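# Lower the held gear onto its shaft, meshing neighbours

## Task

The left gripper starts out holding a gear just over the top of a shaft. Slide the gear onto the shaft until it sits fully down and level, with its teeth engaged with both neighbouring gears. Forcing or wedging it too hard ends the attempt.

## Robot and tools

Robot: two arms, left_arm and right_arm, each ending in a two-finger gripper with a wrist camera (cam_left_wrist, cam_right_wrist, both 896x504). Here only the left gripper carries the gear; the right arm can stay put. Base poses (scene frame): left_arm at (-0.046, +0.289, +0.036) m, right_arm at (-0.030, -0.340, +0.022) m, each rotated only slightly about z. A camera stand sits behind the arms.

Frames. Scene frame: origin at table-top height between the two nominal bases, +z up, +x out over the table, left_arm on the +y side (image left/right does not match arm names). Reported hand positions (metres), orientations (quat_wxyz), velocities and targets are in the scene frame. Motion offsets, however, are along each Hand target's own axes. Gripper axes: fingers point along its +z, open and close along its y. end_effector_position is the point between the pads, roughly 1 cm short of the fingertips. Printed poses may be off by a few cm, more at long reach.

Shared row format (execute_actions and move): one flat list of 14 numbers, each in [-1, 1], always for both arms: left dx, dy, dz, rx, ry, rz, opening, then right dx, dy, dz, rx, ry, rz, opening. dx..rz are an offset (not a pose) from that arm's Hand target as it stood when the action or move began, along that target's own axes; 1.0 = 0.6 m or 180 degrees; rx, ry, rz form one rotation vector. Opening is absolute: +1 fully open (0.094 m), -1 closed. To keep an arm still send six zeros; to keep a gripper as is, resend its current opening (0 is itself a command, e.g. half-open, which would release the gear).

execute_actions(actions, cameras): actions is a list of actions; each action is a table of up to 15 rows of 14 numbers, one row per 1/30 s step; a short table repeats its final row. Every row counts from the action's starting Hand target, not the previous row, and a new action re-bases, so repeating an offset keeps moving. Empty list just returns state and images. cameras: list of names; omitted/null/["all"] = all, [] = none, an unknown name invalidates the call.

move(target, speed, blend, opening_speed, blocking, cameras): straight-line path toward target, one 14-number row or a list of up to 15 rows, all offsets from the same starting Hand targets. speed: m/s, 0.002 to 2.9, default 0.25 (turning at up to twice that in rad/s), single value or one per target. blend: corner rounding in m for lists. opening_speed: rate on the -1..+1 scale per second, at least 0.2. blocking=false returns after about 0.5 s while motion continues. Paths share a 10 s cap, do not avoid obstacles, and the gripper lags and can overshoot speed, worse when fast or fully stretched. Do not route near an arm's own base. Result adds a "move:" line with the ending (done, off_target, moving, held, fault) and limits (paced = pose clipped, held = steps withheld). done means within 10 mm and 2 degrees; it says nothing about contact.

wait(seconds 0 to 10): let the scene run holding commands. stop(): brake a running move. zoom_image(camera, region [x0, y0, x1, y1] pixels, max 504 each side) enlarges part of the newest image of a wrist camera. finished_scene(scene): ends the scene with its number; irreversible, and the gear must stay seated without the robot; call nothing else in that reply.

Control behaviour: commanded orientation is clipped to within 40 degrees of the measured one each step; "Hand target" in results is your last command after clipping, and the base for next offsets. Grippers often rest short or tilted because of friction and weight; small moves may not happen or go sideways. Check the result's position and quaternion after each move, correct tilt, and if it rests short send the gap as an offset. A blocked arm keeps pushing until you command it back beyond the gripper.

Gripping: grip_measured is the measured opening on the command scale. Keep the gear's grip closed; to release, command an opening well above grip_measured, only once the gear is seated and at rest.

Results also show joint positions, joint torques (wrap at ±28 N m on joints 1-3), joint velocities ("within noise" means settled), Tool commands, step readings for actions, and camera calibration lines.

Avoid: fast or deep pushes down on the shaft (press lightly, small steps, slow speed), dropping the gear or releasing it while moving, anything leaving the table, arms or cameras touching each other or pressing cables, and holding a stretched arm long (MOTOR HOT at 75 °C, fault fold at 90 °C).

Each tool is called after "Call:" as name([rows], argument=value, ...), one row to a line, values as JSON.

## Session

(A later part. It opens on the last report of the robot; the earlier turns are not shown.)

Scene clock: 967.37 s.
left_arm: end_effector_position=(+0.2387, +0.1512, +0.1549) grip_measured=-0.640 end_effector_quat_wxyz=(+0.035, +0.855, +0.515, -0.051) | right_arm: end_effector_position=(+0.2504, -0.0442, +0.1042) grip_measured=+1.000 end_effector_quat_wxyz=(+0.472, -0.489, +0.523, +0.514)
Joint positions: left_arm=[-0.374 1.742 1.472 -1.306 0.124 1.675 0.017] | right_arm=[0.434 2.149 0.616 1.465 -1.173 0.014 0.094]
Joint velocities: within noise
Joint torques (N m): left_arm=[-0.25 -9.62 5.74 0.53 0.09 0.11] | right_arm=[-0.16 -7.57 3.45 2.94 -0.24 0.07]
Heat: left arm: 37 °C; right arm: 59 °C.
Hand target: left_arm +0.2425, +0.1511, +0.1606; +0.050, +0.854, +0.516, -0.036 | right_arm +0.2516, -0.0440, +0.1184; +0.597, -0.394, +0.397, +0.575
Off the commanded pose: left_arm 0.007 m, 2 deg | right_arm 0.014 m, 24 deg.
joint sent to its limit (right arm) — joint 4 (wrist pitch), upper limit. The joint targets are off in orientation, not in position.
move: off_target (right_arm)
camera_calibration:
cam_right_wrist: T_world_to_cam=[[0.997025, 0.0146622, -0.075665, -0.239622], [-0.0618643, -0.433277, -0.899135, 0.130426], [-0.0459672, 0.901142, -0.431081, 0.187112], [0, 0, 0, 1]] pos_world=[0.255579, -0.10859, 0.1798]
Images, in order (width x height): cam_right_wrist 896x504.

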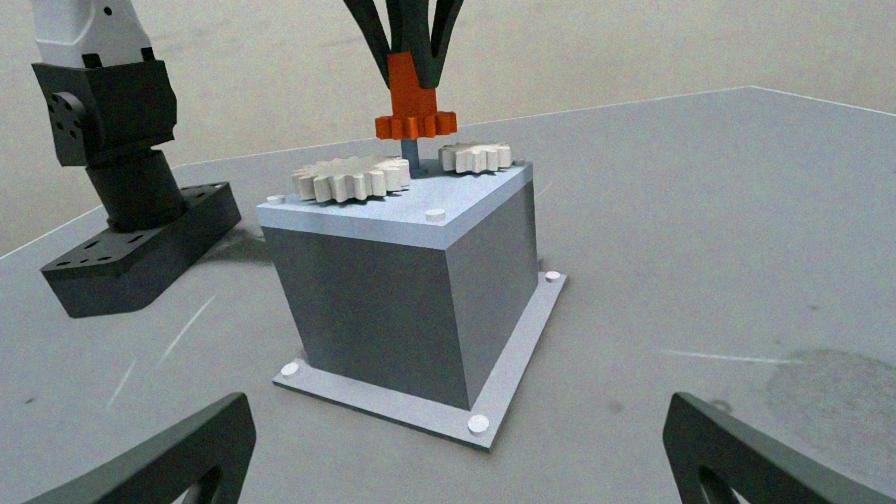

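Call:
execute_actions([
  [[0,-0.006,-0.006,0,0,0,-0.9,0,0,0,0,0,0,1]],
  [[0,-0.003,-0.002,0,0,0,-0.9,0,0,0,0,0,0,1]],
  [[0,-0.003,0,0,0,0,-0.9,0,0,0,0,0,0,1]],
], cameras=[])

Scene clock: 981.27 s.
left_arm: end_effector_position=(+0.2353, +0.1530, +0.1587) grip_measured=-0.640 end_effector_quat_wxyz=(+0.039, +0.855, +0.514, -0.046) | right_arm: end_effector_position=(+0.2504, -0.0442, +0.1042) grip_measured=+1.000 end_effector_quat_wxyz=(+0.472, -0.489, +0.523, +0.514)
Joint positions: left_arm=[-0.374 1.716 1.456 -1.304 0.122 1.675 0.017] | right_arm=[0.434 2.149 0.616 1.465 -1.173 0.014 0.094]
Joint velocities: within noise
Joint torques (N m): left_arm=[0.1 -9.57 5.91 0.38 0.11 0.15] | right_arm=[-0.12 -7.56 3.54 2.94 -0.24 0.04]
Heat: left arm: 38 °C; right arm: 58 °C.
Hand target: left_arm +0.2362, +0.1550, +0.1650; +0.050, +0.854, +0.516, -0.036 | right_arm +0.2516, -0.0440, +0.1184; +0.597, -0.394, +0.397, +0.575
Off the commanded pose: left_arm 0.007 m, 2 deg | right_arm 0.014 m, 24 deg.
joint sent to its limit (right arm) — joint 4 (wrist pitch), upper limit. The joint targets are off in orientation, not in position.
Step readings (end_effector_position of left_arm | right_arm):
0: (+0.2388, +0.1512, +0.1548) | (+0.2504, -0.0442, +0.1042)
1: (+0.2387, +0.1513, +0.1551) | (+0.2504, -0.0442, +0.1042)
2: (+0.2383, +0.1515, +0.1552) | (+0.2504, -0.0442, +0.1042)
4: (+0.2378, +0.1518, +0.1563) | (+0.2504, -0.0442, +0.1042)
8: (+0.2378, +0.1519, +0.1579) | (+0.2504, -0.0442, +0.1042)
15: (+0.2378, +0.1519, +0.1579) | (+0.2504, -0.0442, +0.1042)
16: (+0.2378, +0.1519, +0.1580) | (+0.2504, -0.0442, +0.1042)
17: (+0.2375, +0.1520, +0.1579) | (+0.2504, -0.0442, +0.1042)
19: (+0.2371, +0.1523, +0.1582) | (+0.2504, -0.0442, +0.1042)
23: (+0.2370, +0.1523, +0.1588) | (+0.2504, -0.0442, +0.1042)
30: (+0.2370, +0.1523, +0.1588) | (+0.2504, -0.0442, +0.1042)
31: (+0.2369, +0.1523, +0.1587) | (+0.2504, -0.0442, +0.1042)
32: (+0.2363, +0.1526, +0.1585) | (+0.2504, -0.0442, +0.1042)
34: (+0.2354, +0.1530, +0.1583) | (+0.2504, -0.0442, +0.1042)
38: (+0.2353, +0.1530, +0.1587) | (+0.2504, -0.0442, +0.1042)
45: (+0.2353, +0.1530, +0.1587) | (+0.2504, -0.0442, +0.1042)
No camera images: "cameras" was empty.

Call:
move(target=[-0.0035,0,0.0,0.004,-0.002,0,-0.9,0,0,0,0,0,0,1], speed=0.06, cameras=["cam_right_wrist"])

Call:
zoom_image(camera="cam_right_wrist", region=[340, 50, 480, 190])

Call:
move(target=[0,0,0,0,0,0,-0.9,-0.0518,0.1365,0.079,0.143,0.148,-0.559,1], speed=0.5, cameras=["cam_right_wrist"])

Call:
zoom_image(camera="cam_right_wrist", region=[505, 60, 585, 170])

Scene clock: 994.87 s.
left_arm: end_effector_position=(+0.2353, +0.1530, +0.1587) grip_measured=-0.640 end_effector_quat_wxyz=(+0.039, +0.855, +0.514, -0.046) | right_arm: end_effector_position=(+0.2504, -0.0442, +0.1042) grip_measured=+1.000 end_effector_quat_wxyz=(+0.471, -0.489, +0.523, +0.514)
Joint positions: left_arm=[-0.374 1.716 1.456 -1.304 0.122 1.675 0.017] | right_arm=[0.434 2.149 0.616 1.465 -1.173 0.014 0.094]
Joint velocities: within noise
Joint torques (N m): left_arm=[-0.24 -8.53 7.16 0.23 0.16 0.15] | right_arm=[0.06 -7.64 3.48 2.92 -0.26 0.05]
Heat: left arm: 38 °C; right arm: 57 °C.
Hand target: left_arm +0.2352, +0.1531, +0.1652; +0.046, +0.854, +0.516, -0.042 | right_arm +0.2516, -0.0440, +0.1184; +0.597, -0.394, +0.397, +0.575
Off the commanded pose: left_arm 0.007 m, 1 deg | right_arm 0.014 m, 24 deg.
joint sent to its limit (right arm) — joint 4 (wrist pitch), upper limit. The joint targets are off in orientation, not in position.
move: off_target (right_arm)
camera_calibration:
cam_right_wrist: T_world_to_cam=[[0.996996, 0.0145771, -0.0760656, -0.239552], [-0.0622614, -0.433293, -0.8991, 0.13052], [-0.0460649, 0.901135, -0.431083, 0.187136], [0, 0, 0, 1]] pos_world=[0.255579, -0.10859, 0.179801]
Images, in order (width x height): cam_right_wrist 896x504.

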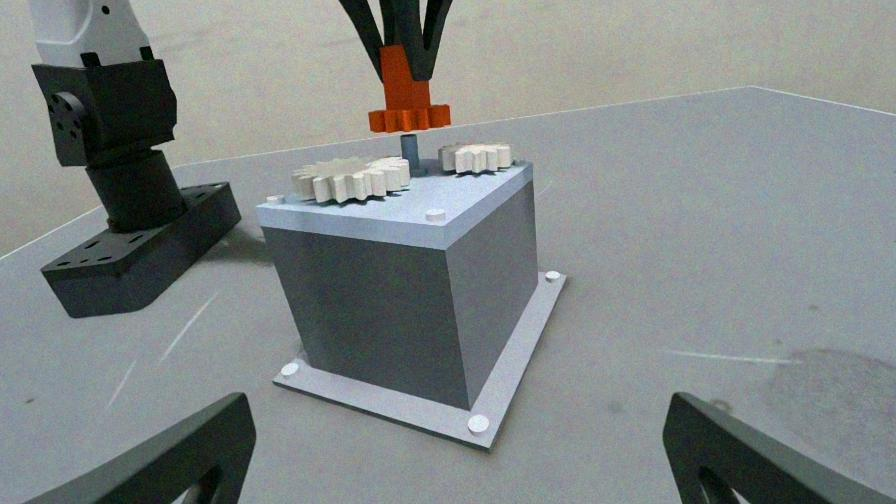

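Scaled by 3.600 from the camera's 896x504 image, which has a finer 1280x720 frame.

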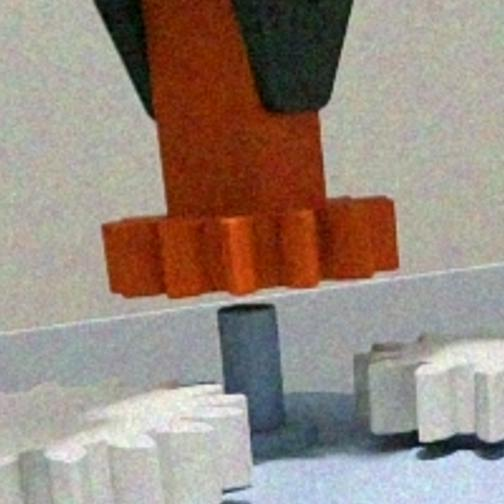

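Scene clock: 997.70 s.
left_arm: end_effector_position=(+0.2353, +0.1530, +0.1587) grip_measured=-0.640 end_effector_quat_wxyz=(+0.039, +0.855, +0.514, -0.046) | right_arm: end_effector_position=(+0.1691, -0.0094, +0.1241) grip_measured=+1.000 end_effector_quat_wxyz=(-0.636, +0.708, -0.218, +0.217)
Joint positions: left_arm=[-0.374 1.716 1.456 -1.304 0.122 1.675 0.017] | right_arm=[1.124 1.794 0.229 1.468 0.153 -1.587 0.094]
Joint velocities: within noise
Joint torques (N m): left_arm=[-0.25 -8.49 7.19 0.23 0.15 0.15] | right_arm=[0.62 -8.87 2.76 3.35 0.07 -0.05]
Heat: left arm: 38 °C; right arm: 58 °C.
Hand target: left_arm +0.2352, +0.1531, +0.1652; +0.046, +0.854, +0.516, -0.042 | right_arm +0.1700, -0.0094, +0.1639; -0.786, +0.533, -0.168, +0.265
Off the commanded pose: left_arm 0.007 m, 1 deg | right_arm 0.040 m, 28 deg.
joint sent to its limit (right arm) — joint 4 (wrist pitch), upper limit. The joint targets are off in orientation, not in position.
move: off_target (right_arm)
camera_calibration:
cam_right_wrist: T_world_to_cam=[[0.0346058, 0.101985, 0.994184, -0.126717], [0.501261, -0.862377, 0.0710161, -0.061283], [0.864604, 0.495888, -0.0809643, -0.0406018], [0, 0, 0, 1]] pos_world=[0.0702084, -0.0197919, 0.127045]
Images, in order (width x height): cam_right_wrist 896x504.

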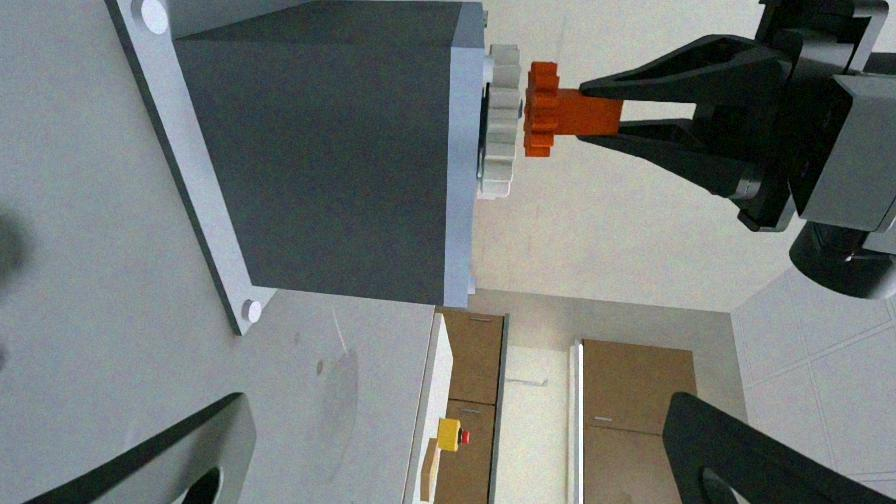

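Scaled by 4.582 from the camera's 896x504 image, which has a finer 1280x720 frame.

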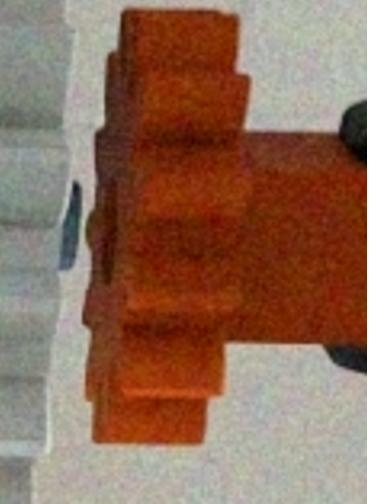

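Call:
execute_actions([
  [[-0.0045,0,0,0,0,0,-0.9,0,0,0,0,0,0,1]],
  [[-0.0015,0,0,0,0,0,-0.9,0,0,0,0,0,0,1]],
  [[-0.001,-0.001,0,0,0,0,-0.9,0,0,0,0,0,0,1]],
], cameras=[])

Scene clock: 1009.60 s.
left_arm: end_effector_position=(+0.2346, +0.1515, +0.1587) grip_measured=-0.640 end_effector_quat_wxyz=(+0.039, +0.854, +0.516, -0.047) | right_arm: end_effector_position=(+0.1691, -0.0095, +0.1241) grip_measured=+1.000 end_effector_quat_wxyz=(-0.636, +0.708, -0.217, +0.218)
Joint positions: left_arm=[-0.379 1.716 1.456 -1.304 0.122 1.665 0.017] | right_arm=[1.124 1.794 0.229 1.468 0.153 -1.588 0.094]
Joint velocities: within noise
Joint torques (N m): left_arm=[-0.96 -8.84 6.83 0.22 0.16 0.11] | right_arm=[0.5 -8.94 2.65 3.35 0.05 -0.05]
Heat: left arm: 38 °C; right arm: 60 °C.
Hand target: left_arm +0.2327, +0.1497, +0.1657; +0.046, +0.855, +0.516, -0.042 | right_arm +0.1700, -0.0094, +0.1639; -0.786, +0.533, -0.168, +0.265
Off the commanded pose: left_arm 0.007 m, 1 deg | right_arm 0.040 m, 28 deg.
joint sent to its limit (right arm) — joint 4 (wrist pitch), upper limit. The joint targets are off in orientation, not in position.
Step readings (end_effector_position of left_arm | right_arm):
0: (+0.2353, +0.1530, +0.1587) | (+0.1691, -0.0095, +0.1241)
1: (+0.2353, +0.1530, +0.1587) | (+0.1691, -0.0095, +0.1241)
2: (+0.2353, +0.1530, +0.1587) | (+0.1691, -0.0095, +0.1241)
4: (+0.2353, +0.1530, +0.1587) | (+0.1691, -0.0095, +0.1241)
8: (+0.2353, +0.1530, +0.1587) | (+0.1691, -0.0095, +0.1241)
15: (+0.2353, +0.1530, +0.1587) | (+0.1691, -0.0095, +0.1241)
16: (+0.2351, +0.1527, +0.1587) | (+0.1691, -0.0095, +0.1241)
17: (+0.2350, +0.1524, +0.1587) | (+0.1691, -0.0095, +0.1241)
19: (+0.2348, +0.1519, +0.1587) | (+0.1691, -0.0095, +0.1241)
23: (+0.2347, +0.1518, +0.1587) | (+0.1691, -0.0095, +0.1241)
30: (+0.2347, +0.1518, +0.1587) | (+0.1691, -0.0095, +0.1241)
31: (+0.2347, +0.1517, +0.1587) | (+0.1691, -0.0095, +0.1241)
32: (+0.2346, +0.1515, +0.1587) | (+0.1691, -0.0095, +0.1241)
34: (+0.2346, +0.1515, +0.1587) | (+0.1691, -0.0095, +0.1241)
38: (+0.2346, +0.1515, +0.1587) | (+0.1691, -0.0095, +0.1241)
45: (+0.2346, +0.1515, +0.1587) | (+0.1691, -0.0095, +0.1241)
No camera images: "cameras" was empty.

Call:
execute_actions([
  [[0.004,0,0.004,0,0,0,-0.9,0,0,0,0,0,0,1]],
  [[0,0,0.003,0,0,0,-0.9,0,0,0,0,0,0,1]],
  [[0,0,0.003,0,0,0,-0.9,0,0,0,0,0,0,1]],
], cameras=[])

Scene clock: 1017.77 s.
left_arm: end_effector_position=(+0.2320, +0.1526, +0.1557) grip_measured=-0.640 end_effector_quat_wxyz=(+0.035, +0.854, +0.517, -0.050) | right_arm: end_effector_position=(+0.1691, -0.0095, +0.1241) grip_measured=+1.000 end_effector_quat_wxyz=(-0.636, +0.708, -0.217, +0.218)
Joint positions: left_arm=[-0.379 1.716 1.444 -1.303 0.122 1.665 0.017] | right_arm=[1.124 1.794 0.229 1.468 0.153 -1.588 0.094]
Joint velocities: within noise
Joint torques (N m): left_arm=[-0.43 -8.75 5.87 0.45 0.16 0.18] | right_arm=[0.44 -8.84 2.73 3.31 0.08 -0.05]
Heat: left arm: 38 °C; right arm: 60 °C.
Hand target: left_arm +0.2337, +0.1511, +0.1595; +0.046, +0.854, +0.516, -0.042 | right_arm +0.1700, -0.0094, +0.1639; -0.786, +0.533, -0.168, +0.265
Off the commanded pose: left_arm 0.004 m, 2 deg | right_arm 0.040 m, 28 deg.
joint sent to its limit (right arm) — joint 4 (wrist pitch), upper limit. The joint targets are off in orientation, not in position.
Step readings (end_effector_position of left_arm | right_arm):
0: (+0.2346, +0.1515, +0.1587) | (+0.1691, -0.0095, +0.1241)
1: (+0.2346, +0.1515, +0.1587) | (+0.1691, -0.0095, +0.1241)
2: (+0.2346, +0.1515, +0.1587) | (+0.1691, -0.0095, +0.1241)
4: (+0.2346, +0.1515, +0.1587) | (+0.1691, -0.0095, +0.1241)
8: (+0.2346, +0.1515, +0.1587) | (+0.1691, -0.0095, +0.1241)
15: (+0.2346, +0.1515, +0.1587) | (+0.1691, -0.0095, +0.1241)
16: (+0.2344, +0.1516, +0.1585) | (+0.1691, -0.0095, +0.1241)
17: (+0.2341, +0.1517, +0.1582) | (+0.1691, -0.0095, +0.1241)
19: (+0.2336, +0.1519, +0.1576) | (+0.1691, -0.0095, +0.1241)
23: (+0.2333, +0.1520, +0.1573) | (+0.1691, -0.0095, +0.1241)
30: (+0.2333, +0.1520, +0.1573) | (+0.1691, -0.0095, +0.1241)
31: (+0.2333, +0.1520, +0.1572) | (+0.1691, -0.0095, +0.1241)
32: (+0.2330, +0.1521, +0.1568) | (+0.1691, -0.0095, +0.1241)
34: (+0.2322, +0.1525, +0.1560) | (+0.1691, -0.0095, +0.1241)
38: (+0.2320, +0.1526, +0.1557) | (+0.1691, -0.0095, +0.1241)
45: (+0.2320, +0.1526, +0.1557) | (+0.1691, -0.0095, +0.1241)
No camera images: "cameras" was empty.

Call:
execute_actions([
  [[0,0.0035,0,0,0,0,-0.9,0,0,0,0,0,0,1]],
  [[0,0.0025,0,0,0,0,-0.9,0,0,0,0,0,0,1]],
  [[0,0.002,0,0,0,0,-0.9,0,0,0,0,0,0,1]],
], cameras=[])

Scene clock: 1025.40 s.
left_arm: end_effector_position=(+0.2320, +0.1526, +0.1557) grip_measured=-0.640 end_effector_quat_wxyz=(+0.035, +0.854, +0.517, -0.050) | right_arm: end_effector_position=(+0.1691, -0.0095, +0.1241) grip_measured=+1.000 end_effector_quat_wxyz=(-0.636, +0.708, -0.217, +0.218)
Joint positions: left_arm=[-0.379 1.716 1.444 -1.303 0.122 1.665 0.017] | right_arm=[1.124 1.794 0.229 1.468 0.153 -1.588 0.094]
Joint velocities: within noise
Joint torques (N m): left_arm=[-0.62 -7.19 7.9 0.41 0.15 0.15] | right_arm=[0.58 -8.77 2.66 3.35 0.08 -0.03]
Heat: left arm: 38 °C; right arm: 61 °C.
Hand target: left_arm +0.2379, +0.1488, +0.1596; +0.046, +0.854, +0.516, -0.042 | right_arm +0.1700, -0.0094, +0.1639; -0.786, +0.533, -0.168, +0.265
Off the commanded pose: left_arm 0.008 m, 2 deg | right_arm 0.040 m, 28 deg.
joint sent to its limit (right arm) — joint 4 (wrist pitch), upper limit. The joint targets are off in orientation, not in position.
Step readings (end_effector_position of left_arm | right_arm):
0: (+0.2320, +0.1526, +0.1557) | (+0.1691, -0.0095, +0.1241)
1: (+0.2320, +0.1526, +0.1557) | (+0.1691, -0.0095, +0.1241)
2: (+0.2320, +0.1526, +0.1557) | (+0.1691, -0.0095, +0.1241)
4: (+0.2320, +0.1526, +0.1557) | (+0.1691, -0.0095, +0.1241)
8: (+0.2320, +0.1526, +0.1557) | (+0.1691, -0.0095, +0.1241)
15: (+0.2320, +0.1526, +0.1557) | (+0.1691, -0.0095, +0.1241)
16: (+0.2320, +0.1526, +0.1557) | (+0.1691, -0.0095, +0.1241)
17: (+0.2320, +0.1526, +0.1557) | (+0.1691, -0.0095, +0.1241)
19: (+0.2320, +0.1526, +0.1557) | (+0.1691, -0.0095, +0.1241)
23: (+0.2320, +0.1526, +0.1557) | (+0.1691, -0.0095, +0.1241)
30: (+0.2320, +0.1526, +0.1557) | (+0.1691, -0.0095, +0.1241)
31: (+0.2320, +0.1526, +0.1557) | (+0.1691, -0.0095, +0.1241)
32: (+0.2320, +0.1526, +0.1557) | (+0.1691, -0.0095, +0.1241)
34: (+0.2320, +0.1526, +0.1557) | (+0.1691, -0.0095, +0.1241)
38: (+0.2320, +0.1526, +0.1557) | (+0.1691, -0.0095, +0.1241)
45: (+0.2320, +0.1526, +0.1557) | (+0.1691, -0.0095, +0.1241)
No camera images: "cameras" was empty.

Call:
execute_actions([
  [[0,0.0012,0,0,0,0,-0.9,0,0,0,0,0,0,1]],
  [[0,0.0012,0,0,0,0,-0.9,0,0,0,0,0,0,1]],
  [[0,0,0.0015,0,0,0,-0.9,0,0,0,0,0,0,1]],
], cameras=[])

Scene clock: 1031.90 s.
left_arm: end_effector_position=(+0.2320, +0.1526, +0.1557) grip_measured=-0.640 end_effector_quat_wxyz=(+0.035, +0.854, +0.517, -0.050) | right_arm: end_effector_position=(+0.1691, -0.0095, +0.1241) grip_measured=+1.000 end_effector_quat_wxyz=(-0.636, +0.708, -0.217, +0.218)
Joint positions: left_arm=[-0.379 1.716 1.444 -1.303 0.122 1.665 0.017] | right_arm=[1.124 1.794 0.229 1.468 0.153 -1.588 0.094]
Joint velocities: within noise
Joint torques (N m): left_arm=[-0.65 -6.67 8.12 0.45 0.16 0.15] | right_arm=[0.57 -8.85 2.7 3.35 0.07 -0.05]
Heat: left arm: 39 °C; right arm: 61 °C.
Hand target: left_arm +0.2392, +0.1481, +0.1588; +0.046, +0.854, +0.516, -0.042 | right_arm +0.1700, -0.0094, +0.1639; -0.786, +0.533, -0.168, +0.265
Off the commanded pose: left_arm 0.009 m, 2 deg | right_arm 0.040 m, 28 deg.
joint sent to its limit (right arm) — joint 4 (wrist pitch), upper limit. The joint targets are off in orientation, not in position.
Step readings (end_effector_position of left_arm | right_arm):
0: (+0.2320, +0.1526, +0.1557) | (+0.1691, -0.0095, +0.1241)
1: (+0.2320, +0.1526, +0.1557) | (+0.1691, -0.0095, +0.1241)
2: (+0.2320, +0.1526, +0.1557) | (+0.1691, -0.0095, +0.1241)
4: (+0.2320, +0.1526, +0.1557) | (+0.1691, -0.0095, +0.1241)
8: (+0.2320, +0.1526, +0.1557) | (+0.1691, -0.0095, +0.1241)
15: (+0.2320, +0.1526, +0.1557) | (+0.1691, -0.0095, +0.1241)
16: (+0.2320, +0.1526, +0.1557) | (+0.1691, -0.0095, +0.1241)
17: (+0.2320, +0.1526, +0.1557) | (+0.1691, -0.0095, +0.1241)
19: (+0.2320, +0.1526, +0.1557) | (+0.1691, -0.0095, +0.1241)
23: (+0.2320, +0.1526, +0.1557) | (+0.1691, -0.0095, +0.1241)
30: (+0.2320, +0.1526, +0.1557) | (+0.1691, -0.0095, +0.1241)
31: (+0.2320, +0.1526, +0.1557) | (+0.1691, -0.0095, +0.1241)
32: (+0.2320, +0.1526, +0.1557) | (+0.1691, -0.0095, +0.1241)
34: (+0.2320, +0.1526, +0.1557) | (+0.1691, -0.0095, +0.1241)
38: (+0.2320, +0.1526, +0.1557) | (+0.1691, -0.0095, +0.1241)
45: (+0.2320, +0.1526, +0.1557) | (+0.1691, -0.0095, +0.1241)
No camera images: "cameras" was empty.

Call:
execute_actions([
  [[0,0.001,0.0,0,0,0,-0.9,0,0,0,0,0,0,1]],
  [[0,0.001,0.0,0,0,0,-0.9,0,0,0,0,0,0,1]],
], cameras=[])

Scene clock: 1035.90 s.
left_arm: end_effector_position=(+0.2320, +0.1526, +0.1557) grip_measured=-0.640 end_effector_quat_wxyz=(+0.035, +0.854, +0.517, -0.050) | right_arm: end_effector_position=(+0.1691, -0.0095, +0.1241) grip_measured=+1.000 end_effector_quat_wxyz=(-0.636, +0.708, -0.217, +0.218)
Joint positions: left_arm=[-0.379 1.716 1.444 -1.303 0.122 1.665 0.017] | right_arm=[1.124 1.794 0.229 1.468 0.153 -1.588 0.094]
Joint velocities: within noise
Joint torques (N m): left_arm=[-0.68 -6.34 8.58 0.45 0.14 0.12] | right_arm=[0.51 -8.69 2.78 3.33 0.03 -0.04]
Heat: left arm: 39 °C; right arm: 62 °C.
Hand target: left_arm +0.2402, +0.1475, +0.1588; +0.046, +0.854, +0.516, -0.042 | right_arm +0.1700, -0.0094, +0.1639; -0.786, +0.533, -0.168, +0.265
Off the commanded pose: left_arm 0.010 m, 2 deg | right_arm 0.040 m, 28 deg.
joint sent to its limit (right arm) — joint 4 (wrist pitch), upper limit. The joint targets are off in orientation, not in position.
Step readings (end_effector_position of left_arm | right_arm):
0: (+0.2320, +0.1526, +0.1557) | (+0.1691, -0.0095, +0.1241)
1: (+0.2320, +0.1526, +0.1557) | (+0.1691, -0.0095, +0.1241)
2: (+0.2320, +0.1526, +0.1557) | (+0.1691, -0.0095, +0.1241)
4: (+0.2320, +0.1526, +0.1557) | (+0.1691, -0.0095, +0.1241)
8: (+0.2320, +0.1526, +0.1557) | (+0.1691, -0.0095, +0.1241)
15: (+0.2320, +0.1526, +0.1557) | (+0.1691, -0.0095, +0.1241)
16: (+0.2320, +0.1526, +0.1557) | (+0.1691, -0.0095, +0.1241)
17: (+0.2320, +0.1526, +0.1557) | (+0.1691, -0.0095, +0.1241)
19: (+0.2320, +0.1526, +0.1557) | (+0.1691, -0.0095, +0.1241)
23: (+0.2320, +0.1526, +0.1557) | (+0.1691, -0.0095, +0.1241)
30: (+0.2320, +0.1526, +0.1557) | (+0.1691, -0.0095, +0.1241)
No camera images: "cameras" was empty.

Call:
execute_actions([
  [[0,0,0.002,0,0,0,-0.9,0,0,0,0,0,0,1]],
  [[0,0.001,0.0,0,0,0,-0.9,0,0,0,0,0,0,1]],
], cameras=[])

Scene clock: 1043.33 s.
left_arm: end_effector_position=(+0.2324, +0.1524, +0.1547) grip_measured=-0.640 end_effector_quat_wxyz=(+0.034, +0.854, +0.517, -0.051) | right_arm: end_effector_position=(+0.1691, -0.0095, +0.1241) grip_measured=+1.000 end_effector_quat_wxyz=(-0.636, +0.708, -0.217, +0.218)
Joint positions: left_arm=[-0.379 1.719 1.444 -1.301 0.122 1.665 0.017] | right_arm=[1.124 1.794 0.229 1.468 0.153 -1.588 0.094]
Joint velocities: within noise
Joint torques (N m): left_arm=[-0.72 -6.53 8.54 0.47 0.15 0.12] | right_arm=[0.49 -8.83 2.66 3.36 0.07 -0.02]
Heat: left arm: 40 °C; right arm: 62 °C.
Hand target: left_arm +0.2407, +0.1471, +0.1577; +0.046, +0.854, +0.516, -0.042 | right_arm +0.1700, -0.0094, +0.1639; -0.786, +0.533, -0.168, +0.265
Off the commanded pose: left_arm 0.010 m, 2 deg | right_arm 0.040 m, 28 deg.
joint sent to its limit (right arm) — joint 4 (wrist pitch), upper limit. The joint targets are off in orientation, not in position.
Step readings (end_effector_position of left_arm | right_arm):
0: (+0.2320, +0.1526, +0.1557) | (+0.1691, -0.0095, +0.1241)
1: (+0.2320, +0.1526, +0.1557) | (+0.1691, -0.0095, +0.1241)
2: (+0.2321, +0.1525, +0.1557) | (+0.1691, -0.0095, +0.1241)
4: (+0.2321, +0.1525, +0.1557) | (+0.1691, -0.0095, +0.1241)
8: (+0.2323, +0.1524, +0.1557) | (+0.1691, -0.0095, +0.1241)
15: (+0.2323, +0.1524, +0.1557) | (+0.1691, -0.0095, +0.1241)
16: (+0.2323, +0.1524, +0.1556) | (+0.1691, -0.0095, +0.1241)
17: (+0.2324, +0.1524, +0.1555) | (+0.1691, -0.0095, +0.1241)
19: (+0.2324, +0.1524, +0.1548) | (+0.1691, -0.0095, +0.1241)
23: (+0.2324, +0.1524, +0.1547) | (+0.1691, -0.0095, +0.1241)
30: (+0.2324, +0.1524, +0.1547) | (+0.1691, -0.0095, +0.1241)
No camera images: "cameras" was empty.

Call:
execute_actions([
  [[0,0,-0.002,0,0,0,-0.9,0,0,0,0,0,0,1]],
  [[0,0.0,-0.0015,0,0,0,-0.9,0,0,0,0,0,0,1]],
], cameras=[])

Scene clock: 1051.57 s.
left_arm: end_effector_position=(+0.2333, +0.1520, +0.1556) grip_measured=-0.640 end_effector_quat_wxyz=(+0.036, +0.854, +0.517, -0.049) | right_arm: end_effector_position=(+0.1691, -0.0095, +0.1241) grip_measured=+1.000 end_effector_quat_wxyz=(-0.636, +0.708, -0.217, +0.218)
Joint positions: left_arm=[-0.379 1.719 1.448 -1.301 0.122 1.665 0.017] | right_arm=[1.124 1.794 0.229 1.468 0.153 -1.588 0.094]
Joint velocities: within noise
Joint torques (N m): left_arm=[-0.7 -6.46 8.77 0.4 0.16 0.13] | right_arm=[0.57 -8.76 2.77 3.34 0.08 -0.06]
Heat: left arm: 40 °C; right arm: 62 °C.
Hand target: left_arm +0.2407, +0.1474, +0.1597; +0.046, +0.854, +0.516, -0.042 | right_arm +0.1700, -0.0094, +0.1639; -0.786, +0.533, -0.168, +0.265
Off the commanded pose: left_arm 0.010 m, 1 deg | right_arm 0.040 m, 28 deg.
joint sent to its limit (right arm) — joint 4 (wrist pitch), upper limit. The joint targets are off in orientation, not in position.
Step readings (end_effector_position of left_arm | right_arm):
0: (+0.2324, +0.1524, +0.1547) | (+0.1691, -0.0095, +0.1241)
1: (+0.2324, +0.1524, +0.1547) | (+0.1691, -0.0095, +0.1241)
2: (+0.2324, +0.1524, +0.1547) | (+0.1691, -0.0095, +0.1241)
4: (+0.2324, +0.1524, +0.1547) | (+0.1691, -0.0095, +0.1241)
8: (+0.2324, +0.1524, +0.1547) | (+0.1691, -0.0095, +0.1241)
15: (+0.2324, +0.1524, +0.1547) | (+0.1691, -0.0095, +0.1241)
16: (+0.2325, +0.1523, +0.1548) | (+0.1691, -0.0095, +0.1241)
17: (+0.2327, +0.1523, +0.1550) | (+0.1691, -0.0095, +0.1241)
19: (+0.2331, +0.1521, +0.1555) | (+0.1691, -0.0095, +0.1241)
23: (+0.2333, +0.1520, +0.1556) | (+0.1691, -0.0095, +0.1241)
30: (+0.2333, +0.1520, +0.1556) | (+0.1691, -0.0095, +0.1241)
No camera images: "cameras" was empty.

Call:
execute_actions([
  [[0,0.0015,0.0015,0,0,0,-0.9,0,0,0,0,0,0,1]],
  [[0,0.001,0.0015,0,0,0,-0.9,0,0,0,0,0,0,1]],
], cameras=[])

Scene clock: 1057.37 s.
left_arm: end_effector_position=(+0.2335, +0.1519, +0.1548) grip_measured=-0.640 end_effector_quat_wxyz=(+0.034, +0.854, +0.517, -0.050) | right_arm: end_effector_position=(+0.1691, -0.0095, +0.1241) grip_measured=+1.000 end_effector_quat_wxyz=(-0.636, +0.708, -0.217, +0.218)
Joint positions: left_arm=[-0.379 1.722 1.449 -1.301 0.122 1.665 0.017] | right_arm=[1.124 1.794 0.229 1.468 0.153 -1.588 0.094]
Joint velocities: within noise
Joint torques (N m): left_arm=[-0.7 -6.22 8.83 0.44 0.16 0.14] | right_arm=[0.54 -8.83 2.63 3.34 0.05 -0.04]
Heat: left arm: 40 °C; right arm: 62 °C.
Hand target: left_arm +0.2420, +0.1464, +0.1580; +0.046, +0.854, +0.516, -0.042 | right_arm +0.1700, -0.0094, +0.1639; -0.786, +0.533, -0.168, +0.265
Off the commanded pose: left_arm 0.011 m, 2 deg | right_arm 0.040 m, 28 deg.
joint sent to its limit (right arm) — joint 4 (wrist pitch), upper limit. The joint targets are off in orientation, not in position.
Step readings (end_effector_position of left_arm | right_arm):
0: (+0.2333, +0.1520, +0.1556) | (+0.1691, -0.0095, +0.1241)
1: (+0.2333, +0.1520, +0.1555) | (+0.1691, -0.0095, +0.1241)
2: (+0.2333, +0.1520, +0.1554) | (+0.1691, -0.0095, +0.1241)
4: (+0.2333, +0.1520, +0.1548) | (+0.1691, -0.0095, +0.1241)
8: (+0.2335, +0.1519, +0.1548) | (+0.1691, -0.0095, +0.1241)
15: (+0.2335, +0.1519, +0.1548) | (+0.1691, -0.0095, +0.1241)
16: (+0.2335, +0.1519, +0.1548) | (+0.1691, -0.0095, +0.1241)
17: (+0.2335, +0.1519, +0.1548) | (+0.1691, -0.0095, +0.1241)
19: (+0.2335, +0.1519, +0.1548) | (+0.1691, -0.0095, +0.1241)
23: (+0.2335, +0.1519, +0.1548) | (+0.1691, -0.0095, +0.1241)
30: (+0.2335, +0.1519, +0.1548) | (+0.1691, -0.0095, +0.1241)
No camera images: "cameras" was empty.

Call:
execute_actions([
  [[0,0,-0.0025,0,0,0,-0.9,0,0,0,0,0,0,1]],
], cameras=["cam_right_wrist"])

Call:
zoom_image(camera="cam_right_wrist", region=[505, 60, 585, 170])

Call:
move(target=[0,0,0,0,0,0,-0.9,0.1423,0.0855,0.0032,-0.143,-0.148,0.559,1], speed=0.5, cameras=["cam_right_wrist"])

Call:
zoom_image(camera="cam_right_wrist", region=[340, 50, 480, 190])

Scene clock: 1066.63 s.
left_arm: end_effector_position=(+0.2347, +0.1514, +0.1554) grip_measured=-0.640 end_effector_quat_wxyz=(+0.036, +0.854, +0.517, -0.049) | right_arm: end_effector_position=(+0.1691, -0.0095, +0.1241) grip_measured=+1.000 end_effector_quat_wxyz=(-0.636, +0.708, -0.217, +0.218)
Joint positions: left_arm=[-0.379 1.725 1.454 -1.301 0.122 1.665 0.017] | right_arm=[1.124 1.794 0.229 1.468 0.153 -1.588 0.094]
Joint velocities: within noise
Joint torques (N m): left_arm=[-0.75 -6.46 8.83 0.37 0.17 0.13] | right_arm=[0.49 -8.76 2.66 3.37 0.07 -0.08]
Heat: left arm: 40 °C; right arm: 63 °C.
Hand target: left_arm +0.2421, +0.1466, +0.1596; +0.046, +0.854, +0.516, -0.042 | right_arm +0.1700, -0.0094, +0.1639; -0.786, +0.533, -0.168, +0.265
Off the commanded pose: left_arm 0.010 m, 1 deg | right_arm 0.040 m, 28 deg.
joint sent to its limit (right arm) — joint 4 (wrist pitch), upper limit. The joint targets are off in orientation, not in position.
Step readings (end_effector_position of left_arm | right_arm):
0: (+0.2335, +0.1519, +0.1548) | (+0.1691, -0.0095, +0.1241)
1: (+0.2336, +0.1519, +0.1549) | (+0.1691, -0.0095, +0.1241)
2: (+0.2339, +0.1518, +0.1550) | (+0.1691, -0.0095, +0.1241)
4: (+0.2345, +0.1515, +0.1553) | (+0.1691, -0.0095, +0.1241)
8: (+0.2347, +0.1514, +0.1554) | (+0.1691, -0.0095, +0.1241)
15: (+0.2347, +0.1514, +0.1554) | (+0.1691, -0.0095, +0.1241)
camera_calibration:
cam_right_wrist: T_world_to_cam=[[0.0337123, 0.102595, 0.994152, -0.126542], [0.500962, -0.862467, 0.0720177, -0.0614349], [0.864812, 0.495605, -0.0804722, -0.0407797], [0, 0, 0, 1]] pos_world=[0.0703093, -0.0197924, 0.126944]
Images, in order (width x height): cam_right_wrist 896x504.

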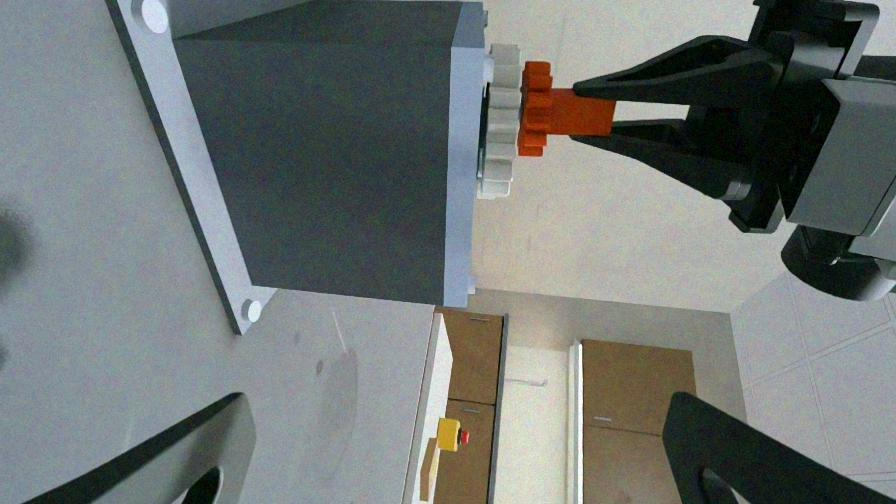

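Scaled by 4.582 from the camera's 896x504 image, which has a finer 1280x720 frame.

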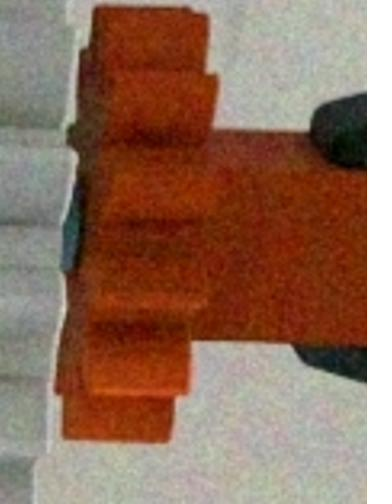

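Scene clock: 1069.47 s.
left_arm: end_effector_position=(+0.2347, +0.1514, +0.1554) grip_measured=-0.640 end_effector_quat_wxyz=(+0.036, +0.854, +0.517, -0.049) | right_arm: end_effector_position=(+0.2505, -0.0440, +0.1047) grip_measured=+1.000 end_effector_quat_wxyz=(+0.473, -0.490, +0.522, +0.514)
Joint positions: left_arm=[-0.379 1.725 1.454 -1.301 0.122 1.665 0.017] | right_arm=[0.434 2.148 0.616 1.467 -1.172 0.014 0.094]
Joint velocities: within noise
Joint torques (N m): left_arm=[-0.7 -6.54 8.9 0.39 0.17 0.12] | right_arm=[-0.2 -7.57 3.51 2.94 -0.26 0.02]
Heat: left arm: 40 °C; right arm: 62 °C.
Hand target: left_arm +0.2421, +0.1466, +0.1596; +0.046, +0.854, +0.516, -0.042 | right_arm +0.2518, -0.0439, +0.1186; +0.597, -0.394, +0.397, +0.575
Off the commanded pose: left_arm 0.010 m, 1 deg | right_arm 0.014 m, 24 deg.
joint sent to its limit (right arm) — joint 4 (wrist pitch), upper limit. The joint targets are off in orientation, not in position.
move: off_target (right_arm)
camera_calibration:
cam_right_wrist: T_world_to_cam=[[0.997232, 0.0147534, -0.0728714, -0.239939], [-0.0593541, -0.432302, -0.899773, 0.130394], [-0.0447772, 0.901608, -0.43023, 0.186777], [0, 0, 0, 1]] pos_world=[0.255378, -0.10849, 0.180198]
Images, in order (width x height): cam_right_wrist 896x504.

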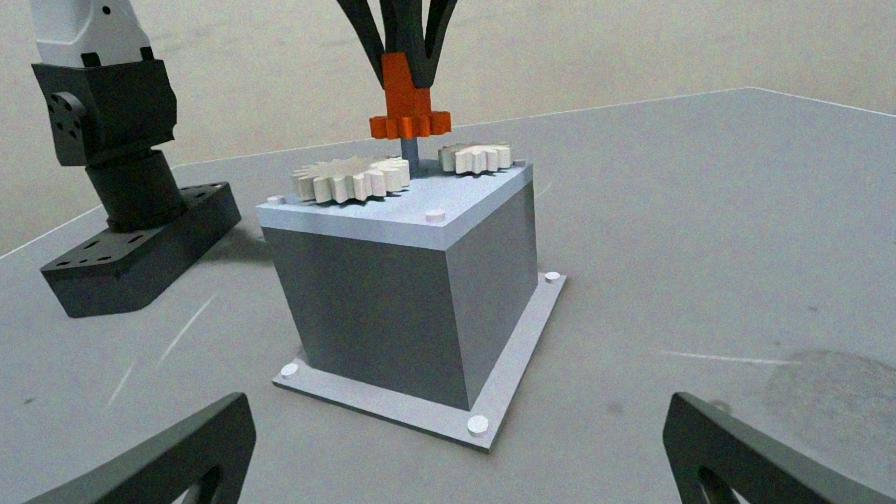

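Scaled by 3.600 from the camera's 896x504 image, which has a finer 1280x720 frame.

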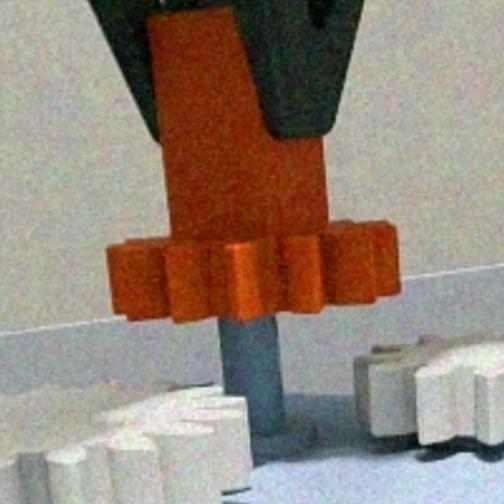

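Call:
execute_actions([
  [[-0.0045,0,0,0,0,0,-0.9,0,0,0,0,0,0,1]],
  [[-0.0012,0,0,0,0,0,-0.9,0,0,0,0,0,0,1]],
  [[-0.0012,0,0,0,0,0,-0.9,0,0,0,0,0,0,1]],
], cameras=[])

Scene clock: 1080.73 s.
left_arm: end_effector_position=(+0.2331, +0.1482, +0.1554) grip_measured=-0.640 end_effector_quat_wxyz=(+0.035, +0.854, +0.516, -0.050) | right_arm: end_effector_position=(+0.2505, -0.0440, +0.1047) grip_measured=+1.000 end_effector_quat_wxyz=(+0.472, -0.489, +0.523, +0.514)
Joint positions: left_arm=[-0.39 1.725 1.454 -1.301 0.122 1.654 0.017] | right_arm=[0.434 2.148 0.616 1.467 -1.172 0.015 0.094]
Joint velocities: within noise
Joint torques (N m): left_arm=[-0.84 -6.72 8.85 0.36 0.18 0.12] | right_arm=[-0.09 -7.72 3.55 2.93 -0.24 0.06]
Heat: left arm: 40 °C; right arm: 61 °C.
Hand target: left_arm +0.2401, +0.1430, +0.1600; +0.046, +0.855, +0.516, -0.042 | right_arm +0.2518, -0.0439, +0.1186; +0.597, -0.394, +0.397, +0.575
Off the commanded pose: left_arm 0.010 m, 2 deg | right_arm 0.014 m, 24 deg.
joint sent to its limit (right arm) — joint 4 (wrist pitch), upper limit. The joint targets are off in orientation, not in position.
Step readings (end_effector_position of left_arm | right_arm):
0: (+0.2347, +0.1514, +0.1554) | (+0.2505, -0.0440, +0.1047)
1: (+0.2346, +0.1513, +0.1554) | (+0.2505, -0.0440, +0.1047)
2: (+0.2344, +0.1509, +0.1554) | (+0.2505, -0.0440, +0.1047)
4: (+0.2340, +0.1500, +0.1554) | (+0.2505, -0.0440, +0.1047)
8: (+0.2337, +0.1495, +0.1554) | (+0.2505, -0.0440, +0.1047)
15: (+0.2336, +0.1492, +0.1554) | (+0.2505, -0.0440, +0.1047)
16: (+0.2336, +0.1492, +0.1554) | (+0.2505, -0.0440, +0.1047)
17: (+0.2336, +0.1492, +0.1554) | (+0.2505, -0.0440, +0.1047)
19: (+0.2336, +0.1492, +0.1554) | (+0.2505, -0.0440, +0.1047)
23: (+0.2336, +0.1492, +0.1554) | (+0.2505, -0.0440, +0.1047)
30: (+0.2336, +0.1492, +0.1554) | (+0.2505, -0.0440, +0.1047)
31: (+0.2335, +0.1490, +0.1554) | (+0.2505, -0.0440, +0.1047)
32: (+0.2333, +0.1487, +0.1554) | (+0.2505, -0.0440, +0.1047)
34: (+0.2332, +0.1483, +0.1554) | (+0.2505, -0.0440, +0.1047)
38: (+0.2331, +0.1482, +0.1554) | (+0.2505, -0.0440, +0.1047)
45: (+0.2331, +0.1482, +0.1554) | (+0.2505, -0.0440, +0.1047)
No camera images: "cameras" was empty.

Call:
execute_actions([
  [[0.004,0,0,0,0,0,-0.9,0,0,0,0,0,0,1]],
  [[0.001,0,0,0,0,0,-0.9,0,0,0,0,0,0,1]],
], cameras=[])

Scene clock: 1086.50 s.
left_arm: end_effector_position=(+0.2331, +0.1482, +0.1554) grip_measured=-0.640 end_effector_quat_wxyz=(+0.035, +0.854, +0.516, -0.050) | right_arm: end_effector_position=(+0.2505, -0.0440, +0.1047) grip_measured=+1.000 end_effector_quat_wxyz=(+0.472, -0.489, +0.523, +0.514)
Joint positions: left_arm=[-0.39 1.725 1.454 -1.301 0.122 1.654 0.017] | right_arm=[0.434 2.148 0.616 1.467 -1.172 0.015 0.094]
Joint velocities: within noise
Joint torques (N m): left_arm=[0.08 -6.52 8.87 0.37 0.15 0.2] | right_arm=[-0.06 -7.58 3.63 2.93 -0.25 0.04]
Heat: left arm: 40 °C; right arm: 60 °C.
Hand target: left_arm +0.2415, +0.1456, +0.1597; +0.046, +0.855, +0.516, -0.042 | right_arm +0.2518, -0.0439, +0.1186; +0.597, -0.394, +0.397, +0.575
Off the commanded pose: left_arm 0.010 m, 2 deg | right_arm 0.014 m, 24 deg.
joint sent to its limit (right arm) — joint 4 (wrist pitch), upper limit. The joint targets are off in orientation, not in position.
Step readings (end_effector_position of left_arm | right_arm):
0: (+0.2331, +0.1482, +0.1554) | (+0.2505, -0.0440, +0.1047)
1: (+0.2331, +0.1482, +0.1554) | (+0.2505, -0.0440, +0.1047)
2: (+0.2331, +0.1482, +0.1554) | (+0.2505, -0.0440, +0.1047)
4: (+0.2331, +0.1482, +0.1554) | (+0.2505, -0.0440, +0.1047)
8: (+0.2331, +0.1482, +0.1554) | (+0.2505, -0.0440, +0.1047)
15: (+0.2331, +0.1482, +0.1554) | (+0.2505, -0.0440, +0.1047)
16: (+0.2331, +0.1482, +0.1554) | (+0.2505, -0.0440, +0.1047)
17: (+0.2331, +0.1482, +0.1554) | (+0.2505, -0.0440, +0.1047)
19: (+0.2331, +0.1482, +0.1554) | (+0.2505, -0.0440, +0.1047)
23: (+0.2331, +0.1482, +0.1554) | (+0.2505, -0.0440, +0.1047)
30: (+0.2331, +0.1482, +0.1554) | (+0.2505, -0.0440, +0.1047)
No camera images: "cameras" was empty.

Call:
execute_actions([
  [[0.0012,0,0,0,0,0,-0.9,0,0,0,0,0,0,1]],
  [[0.0012,0,0,0,0,0,-0.9,0,0,0,0,0,0,1]],
], cameras=[])

Scene clock: 1091.60 s.
left_arm: end_effector_position=(+0.2331, +0.1482, +0.1554) grip_measured=-0.640 end_effector_quat_wxyz=(+0.035, +0.854, +0.516, -0.050) | right_arm: end_effector_position=(+0.2505, -0.0440, +0.1047) grip_measured=+1.000 end_effector_quat_wxyz=(+0.472, -0.489, +0.523, +0.514)
Joint positions: left_arm=[-0.39 1.725 1.454 -1.301 0.122 1.654 0.017] | right_arm=[0.434 2.148 0.616 1.467 -1.172 0.015 0.094]
Joint velocities: within noise
Joint torques (N m): left_arm=[0.46 -6.61 8.8 0.35 0.15 0.26] | right_arm=[-0.16 -7.62 3.49 2.9 -0.26 0.06]
Heat: left arm: 40 °C; right arm: 60 °C.
Hand target: left_arm +0.2422, +0.1469, +0.1595; +0.046, +0.855, +0.516, -0.042 | right_arm +0.2518, -0.0439, +0.1186; +0.597, -0.394, +0.397, +0.575
Off the commanded pose: left_arm 0.010 m, 2 deg | right_arm 0.014 m, 24 deg.
joint sent to its limit (right arm) — joint 4 (wrist pitch), upper limit. The joint targets are off in orientation, not in position.
Step readings (end_effector_position of left_arm | right_arm):
0: (+0.2331, +0.1482, +0.1554) | (+0.2505, -0.0440, +0.1047)
1: (+0.2331, +0.1482, +0.1554) | (+0.2505, -0.0440, +0.1047)
2: (+0.2331, +0.1482, +0.1554) | (+0.2505, -0.0440, +0.1047)
4: (+0.2331, +0.1482, +0.1554) | (+0.2505, -0.0440, +0.1047)
8: (+0.2331, +0.1482, +0.1554) | (+0.2505, -0.0440, +0.1047)
15: (+0.2331, +0.1482, +0.1554) | (+0.2505, -0.0440, +0.1047)
16: (+0.2331, +0.1482, +0.1554) | (+0.2505, -0.0440, +0.1047)
17: (+0.2331, +0.1482, +0.1554) | (+0.2505, -0.0440, +0.1047)
19: (+0.2331, +0.1482, +0.1554) | (+0.2505, -0.0440, +0.1047)
23: (+0.2331, +0.1482, +0.1554) | (+0.2505, -0.0440, +0.1047)
30: (+0.2331, +0.1482, +0.1554) | (+0.2505, -0.0440, +0.1047)
No camera images: "cameras" was empty.

Call:
execute_actions([
  [[0.0008,0,0,0,0,0,-0.9,0,0,0,0,0,0,1]],
  [[0.0008,0,0,0,0,0,-0.9,0,0,0,0,0,0,1]],
], cameras=[])

Scene clock: 1096.90 s.
left_arm: end_effector_position=(+0.2336, +0.1492, +0.1554) grip_measured=-0.640 end_effector_quat_wxyz=(+0.035, +0.853, +0.518, -0.050) | right_arm: end_effector_position=(+0.2505, -0.0440, +0.1047) grip_measured=+1.000 end_effector_quat_wxyz=(+0.472, -0.489, +0.523, +0.514)
Joint positions: left_arm=[-0.387 1.725 1.454 -1.301 0.122 1.654 0.017] | right_arm=[0.434 2.148 0.616 1.467 -1.172 0.015 0.094]
Joint velocities: within noise
Joint torques (N m): left_arm=[0.44 -6.41 8.79 0.38 0.16 0.26] | right_arm=[-0.09 -7.6 3.34 2.93 -0.23 0.04]
Heat: left arm: 40 °C; right arm: 60 °C.
Hand target: left_arm +0.2426, +0.1477, +0.1594; +0.046, +0.855, +0.516, -0.042 | right_arm +0.2518, -0.0439, +0.1186; +0.597, -0.394, +0.397, +0.575
Off the commanded pose: left_arm 0.010 m, 2 deg | right_arm 0.014 m, 24 deg.
joint sent to its limit (right arm) — joint 4 (wrist pitch), upper limit. The joint targets are off in orientation, not in position.
Step readings (end_effector_position of left_arm | right_arm):
0: (+0.2331, +0.1482, +0.1554) | (+0.2505, -0.0440, +0.1047)
1: (+0.2332, +0.1484, +0.1554) | (+0.2505, -0.0440, +0.1047)
2: (+0.2333, +0.1487, +0.1554) | (+0.2505, -0.0440, +0.1047)
4: (+0.2334, +0.1489, +0.1554) | (+0.2505, -0.0440, +0.1047)
8: (+0.2335, +0.1490, +0.1554) | (+0.2505, -0.0440, +0.1047)
15: (+0.2335, +0.1490, +0.1554) | (+0.2505, -0.0440, +0.1047)
16: (+0.2335, +0.1491, +0.1554) | (+0.2505, -0.0440, +0.1047)
17: (+0.2336, +0.1492, +0.1554) | (+0.2505, -0.0440, +0.1047)
19: (+0.2336, +0.1492, +0.1554) | (+0.2505, -0.0440, +0.1047)
23: (+0.2336, +0.1492, +0.1554) | (+0.2505, -0.0440, +0.1047)
30: (+0.2336, +0.1492, +0.1554) | (+0.2505, -0.0440, +0.1047)
No camera images: "cameras" was empty.

Now +0.8 mm more along t.

Call:
execute_actions([
  [[0.0015,0,0,0,0,0,-0.9,0,0,0,0,0,0,1]],
], cameras=["cam_right_wrist"])

Call:
zoom_image(camera="cam_right_wrist", region=[340, 50, 480, 190])

Scene clock: 1102.17 s.
left_arm: end_effector_position=(+0.2341, +0.1503, +0.1554) grip_measured=-0.640 end_effector_quat_wxyz=(+0.035, +0.853, +0.519, -0.050) | right_arm: end_effector_position=(+0.2505, -0.0440, +0.1047) grip_measured=+1.000 end_effector_quat_wxyz=(+0.472, -0.489, +0.523, +0.514)
Joint positions: left_arm=[-0.383 1.725 1.454 -1.301 0.122 1.656 0.017] | right_arm=[0.434 2.148 0.616 1.467 -1.172 0.015 0.094]
Joint velocities: within noise
Joint torques (N m): left_arm=[0.34 -6.45 8.84 0.36 0.15 0.29] | right_arm=[-0.12 -7.58 3.48 2.91 -0.28 0.06]
Heat: left arm: 40 °C; right arm: 59 °C.
Hand target: left_arm +0.2431, +0.1485, +0.1593; +0.046, +0.855, +0.516, -0.042 | right_arm +0.2518, -0.0439, +0.1186; +0.597, -0.394, +0.397, +0.575
Off the commanded pose: left_arm 0.010 m, 2 deg | right_arm 0.014 m, 24 deg.
joint sent to its limit (right arm) — joint 4 (wrist pitch), upper limit. The joint targets are off in orientation, not in position.
Step readings (end_effector_position of left_arm | right_arm):
0: (+0.2336, +0.1492, +0.1554) | (+0.2505, -0.0440, +0.1047)
1: (+0.2336, +0.1493, +0.1554) | (+0.2505, -0.0440, +0.1047)
2: (+0.2337, +0.1495, +0.1554) | (+0.2505, -0.0440, +0.1047)
4: (+0.2340, +0.1499, +0.1554) | (+0.2505, -0.0440, +0.1047)
8: (+0.2341, +0.1502, +0.1554) | (+0.2505, -0.0440, +0.1047)
15: (+0.2341, +0.1503, +0.1554) | (+0.2505, -0.0440, +0.1047)
camera_calibration:
cam_right_wrist: T_world_to_cam=[[0.997154, 0.0146724, -0.0739461, -0.239834], [-0.0603563, -0.432349, -0.899684, 0.130636], [-0.0451711, 0.901587, -0.430233, 0.186881], [0, 0, 0, 1]] pos_world=[0.255478, -0.10849, 0.180199]
Images, in order (width x height): cam_right_wrist 896x504.

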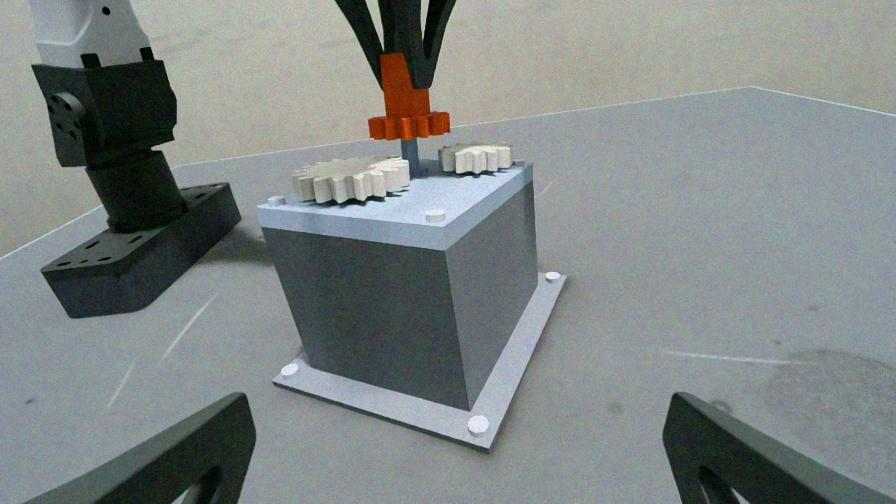

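Scaled by 3.600 from the camera's 896x504 image, which has a finer 1280x720 frame.

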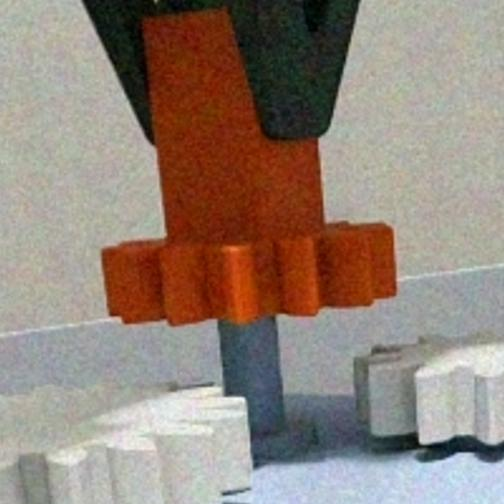

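Call:
execute_actions([
  [[-0.0045,-0.006,0.004,0,0,0,-0.9,0,0,0,0,0,0,1]],
  [[0,-0.003,0.004,0,0,0,-0.9,0,0,0,0,0,0,1]],
  [[0,0,0.003,0,0,0,-0.9,0,0,0,0,0,0,1]],
], cameras=[])

Scene clock: 1110.43 s.
left_arm: end_effector_position=(+0.2350, +0.1499, +0.1547) grip_measured=-0.640 end_effector_quat_wxyz=(+0.037, +0.853, +0.518, -0.048) | right_arm: end_effector_position=(+0.2505, -0.0440, +0.1047) grip_measured=+1.000 end_effector_quat_wxyz=(+0.472, -0.489, +0.523, +0.514)
Joint positions: left_arm=[-0.383 1.724 1.449 -1.293 0.122 1.657 0.017] | right_arm=[0.434 2.148 0.616 1.467 -1.172 0.015 0.094]
Joint velocities: within noise
Joint torques (N m): left_arm=[-0.61 -8.01 4.74 0.62 0.17 0.21] | right_arm=[-0.09 -7.65 3.4 2.93 -0.25 0.05]
Heat: left arm: 40 °C; right arm: 59 °C.
Hand target: left_arm +0.2369, +0.1478, +0.1529; +0.046, +0.855, +0.516, -0.042 | right_arm +0.2518, -0.0439, +0.1186; +0.597, -0.394, +0.397, +0.575
Off the commanded pose: left_arm 0.003 m, 1 deg | right_arm 0.014 m, 24 deg.
joint sent to its limit (right arm) — joint 4 (wrist pitch), upper limit. The joint targets are off in orientation, not in position.
Step readings (end_effector_position of left_arm | right_arm):
0: (+0.2341, +0.1503, +0.1554) | (+0.2505, -0.0440, +0.1047)
1: (+0.2342, +0.1502, +0.1554) | (+0.2505, -0.0440, +0.1047)
2: (+0.2343, +0.1502, +0.1554) | (+0.2505, -0.0440, +0.1047)
4: (+0.2345, +0.1501, +0.1554) | (+0.2505, -0.0440, +0.1047)
8: (+0.2347, +0.1500, +0.1554) | (+0.2505, -0.0440, +0.1047)
15: (+0.2348, +0.1500, +0.1554) | (+0.2505, -0.0440, +0.1047)
16: (+0.2349, +0.1499, +0.1551) | (+0.2505, -0.0440, +0.1047)
17: (+0.2350, +0.1499, +0.1548) | (+0.2505, -0.0440, +0.1047)
19: (+0.2351, +0.1499, +0.1548) | (+0.2505, -0.0440, +0.1047)
23: (+0.2351, +0.1499, +0.1548) | (+0.2505, -0.0440, +0.1047)
30: (+0.2351, +0.1499, +0.1548) | (+0.2505, -0.0440, +0.1047)
31: (+0.2350, +0.1499, +0.1546) | (+0.2505, -0.0440, +0.1047)
32: (+0.2350, +0.1499, +0.1547) | (+0.2505, -0.0440, +0.1047)
34: (+0.2350, +0.1499, +0.1546) | (+0.2505, -0.0440, +0.1047)
38: (+0.2350, +0.1499, +0.1547) | (+0.2505, -0.0440, +0.1047)
45: (+0.2350, +0.1499, +0.1547) | (+0.2505, -0.0440, +0.1047)
No camera images: "cameras" was empty.

Call:
execute_actions([
  [[-0.001,-0.006,0.002,0,0,0,-0.9,0,0,0,0,0,0,1]],
  [[0,0,0,0.008,0,0,-0.9,0,0,0,0,0,0,1]],
  [[0,0,0,-0.004,0.008,0,-0.9,0,0,0,0,0,0,1]],
  [[0,0,0,-0.008,0,0,-0.9,0,0,0,0,0,0,1]],
  [[0,0,0,0,-0.016,0,-0.9,0,0,0,0,0,0,1]],
  [[0,0,0,0.008,0,0,-0.9,0,0,0,0,0,0,1]],
  [[0,0,0,-0.004,0.008,0,-0.9,0,0,0,0,0,0,1]],
], cameras=[])

Scene clock: 1121.20 s.
left_arm: end_effector_position=(+0.2341, +0.1506, +0.1547) grip_measured=-0.640 end_effector_quat_wxyz=(+0.050, +0.854, +0.517, -0.042) | right_arm: end_effector_position=(+0.2505, -0.0440, +0.1047) grip_measured=+1.000 end_effector_quat_wxyz=(+0.472, -0.489, +0.523, +0.514)
Joint positions: left_arm=[-0.379 1.693 1.414 -1.261 0.128 1.662 0.017] | right_arm=[0.434 2.148 0.616 1.467 -1.172 0.015 0.094]
Joint velocities: within noise
Joint torques (N m): left_arm=[-1.05 -6.41 6.04 0.42 0.09 0.13] | right_arm=[-0.03 -7.61 3.45 2.92 -0.24 0.05]
Heat: left arm: 39 °C; right arm: 59 °C.
Hand target: left_arm +0.2334, +0.1489, +0.1515; +0.046, +0.855, +0.515, -0.042 | right_arm +0.2518, -0.0439, +0.1186; +0.597, -0.394, +0.397, +0.575
Off the commanded pose: left_arm 0.004 m, 1 deg | right_arm 0.014 m, 24 deg.
joint sent to its limit (right arm) — joint 4 (wrist pitch), upper limit. The joint targets are off in orientation, not in position.
Step readings (end_effector_position of left_arm | right_arm):
0: (+0.2350, +0.1499, +0.1547) | (+0.2505, -0.0440, +0.1047)
1: (+0.2347, +0.1500, +0.1546) | (+0.2505, -0.0440, +0.1047)
2: (+0.2345, +0.1501, +0.1546) | (+0.2505, -0.0440, +0.1047)
4: (+0.2345, +0.1501, +0.1547) | (+0.2505, -0.0440, +0.1047)
8: (+0.2345, +0.1501, +0.1547) | (+0.2505, -0.0440, +0.1047)
15: (+0.2345, +0.1501, +0.1547) | (+0.2505, -0.0440, +0.1047)
16: (+0.2344, +0.1502, +0.1547) | (+0.2505, -0.0440, +0.1047)
17: (+0.2344, +0.1502, +0.1547) | (+0.2505, -0.0440, +0.1047)
19: (+0.2344, +0.1502, +0.1547) | (+0.2505, -0.0440, +0.1047)
23: (+0.2344, +0.1502, +0.1547) | (+0.2505, -0.0440, +0.1047)
30: (+0.2344, +0.1502, +0.1547) | (+0.2505, -0.0440, +0.1047)
31: (+0.2344, +0.1502, +0.1546) | (+0.2505, -0.0440, +0.1047)
32: (+0.2342, +0.1500, +0.1546) | (+0.2505, -0.0440, +0.1047)
34: (+0.2341, +0.1499, +0.1544) | (+0.2505, -0.0440, +0.1047)
38: (+0.2340, +0.1498, +0.1545) | (+0.2505, -0.0440, +0.1047)
45: (+0.2340, +0.1498, +0.1545) | (+0.2505, -0.0440, +0.1047)
46: (+0.2343, +0.1497, +0.1547) | (+0.2505, -0.0440, +0.1047)
47: (+0.2340, +0.1499, +0.1548) | (+0.2505, -0.0440, +0.1047)
49: (+0.2340, +0.1499, +0.1547) | (+0.2505, -0.0440, +0.1047)
53: (+0.2339, +0.1499, +0.1548) | (+0.2505, -0.0440, +0.1047)
60: (+0.2339, +0.1499, +0.1547) | (+0.2505, -0.0440, +0.1047)
61: (+0.2342, +0.1504, +0.1548) | (+0.2505, -0.0440, +0.1047)
62: (+0.2346, +0.1512, +0.1548) | (+0.2505, -0.0440, +0.1047)
64: (+0.2343, +0.1508, +0.1548) | (+0.2505, -0.0440, +0.1047)
68: (+0.2341, +0.1506, +0.1548) | (+0.2505, -0.0440, +0.1047)
75: (+0.2341, +0.1506, +0.1548) | (+0.2505, -0.0440, +0.1047)
76: (+0.2341, +0.1506, +0.1548) | (+0.2505, -0.0440, +0.1047)
77: (+0.2341, +0.1506, +0.1548) | (+0.2505, -0.0440, +0.1047)
79: (+0.2341, +0.1506, +0.1548) | (+0.2505, -0.0440, +0.1047)
83: (+0.2341, +0.1506, +0.1548) | (+0.2505, -0.0440, +0.1047)
90: (+0.2341, +0.1506, +0.1548) | (+0.2505, -0.0440, +0.1047)
91: (+0.2342, +0.1507, +0.1547) | (+0.2505, -0.0440, +0.1047)
92: (+0.2341, +0.1506, +0.1547) | (+0.2505, -0.0440, +0.1047)
94: (+0.2341, +0.1505, +0.1547) | (+0.2505, -0.0440, +0.1047)
98: (+0.2341, +0.1506, +0.1547) | (+0.2505, -0.0440, +0.1047)
105: (+0.2341, +0.1506, +0.1547) | (+0.2505, -0.0440, +0.1047)
No camera images: "cameras" was empty.


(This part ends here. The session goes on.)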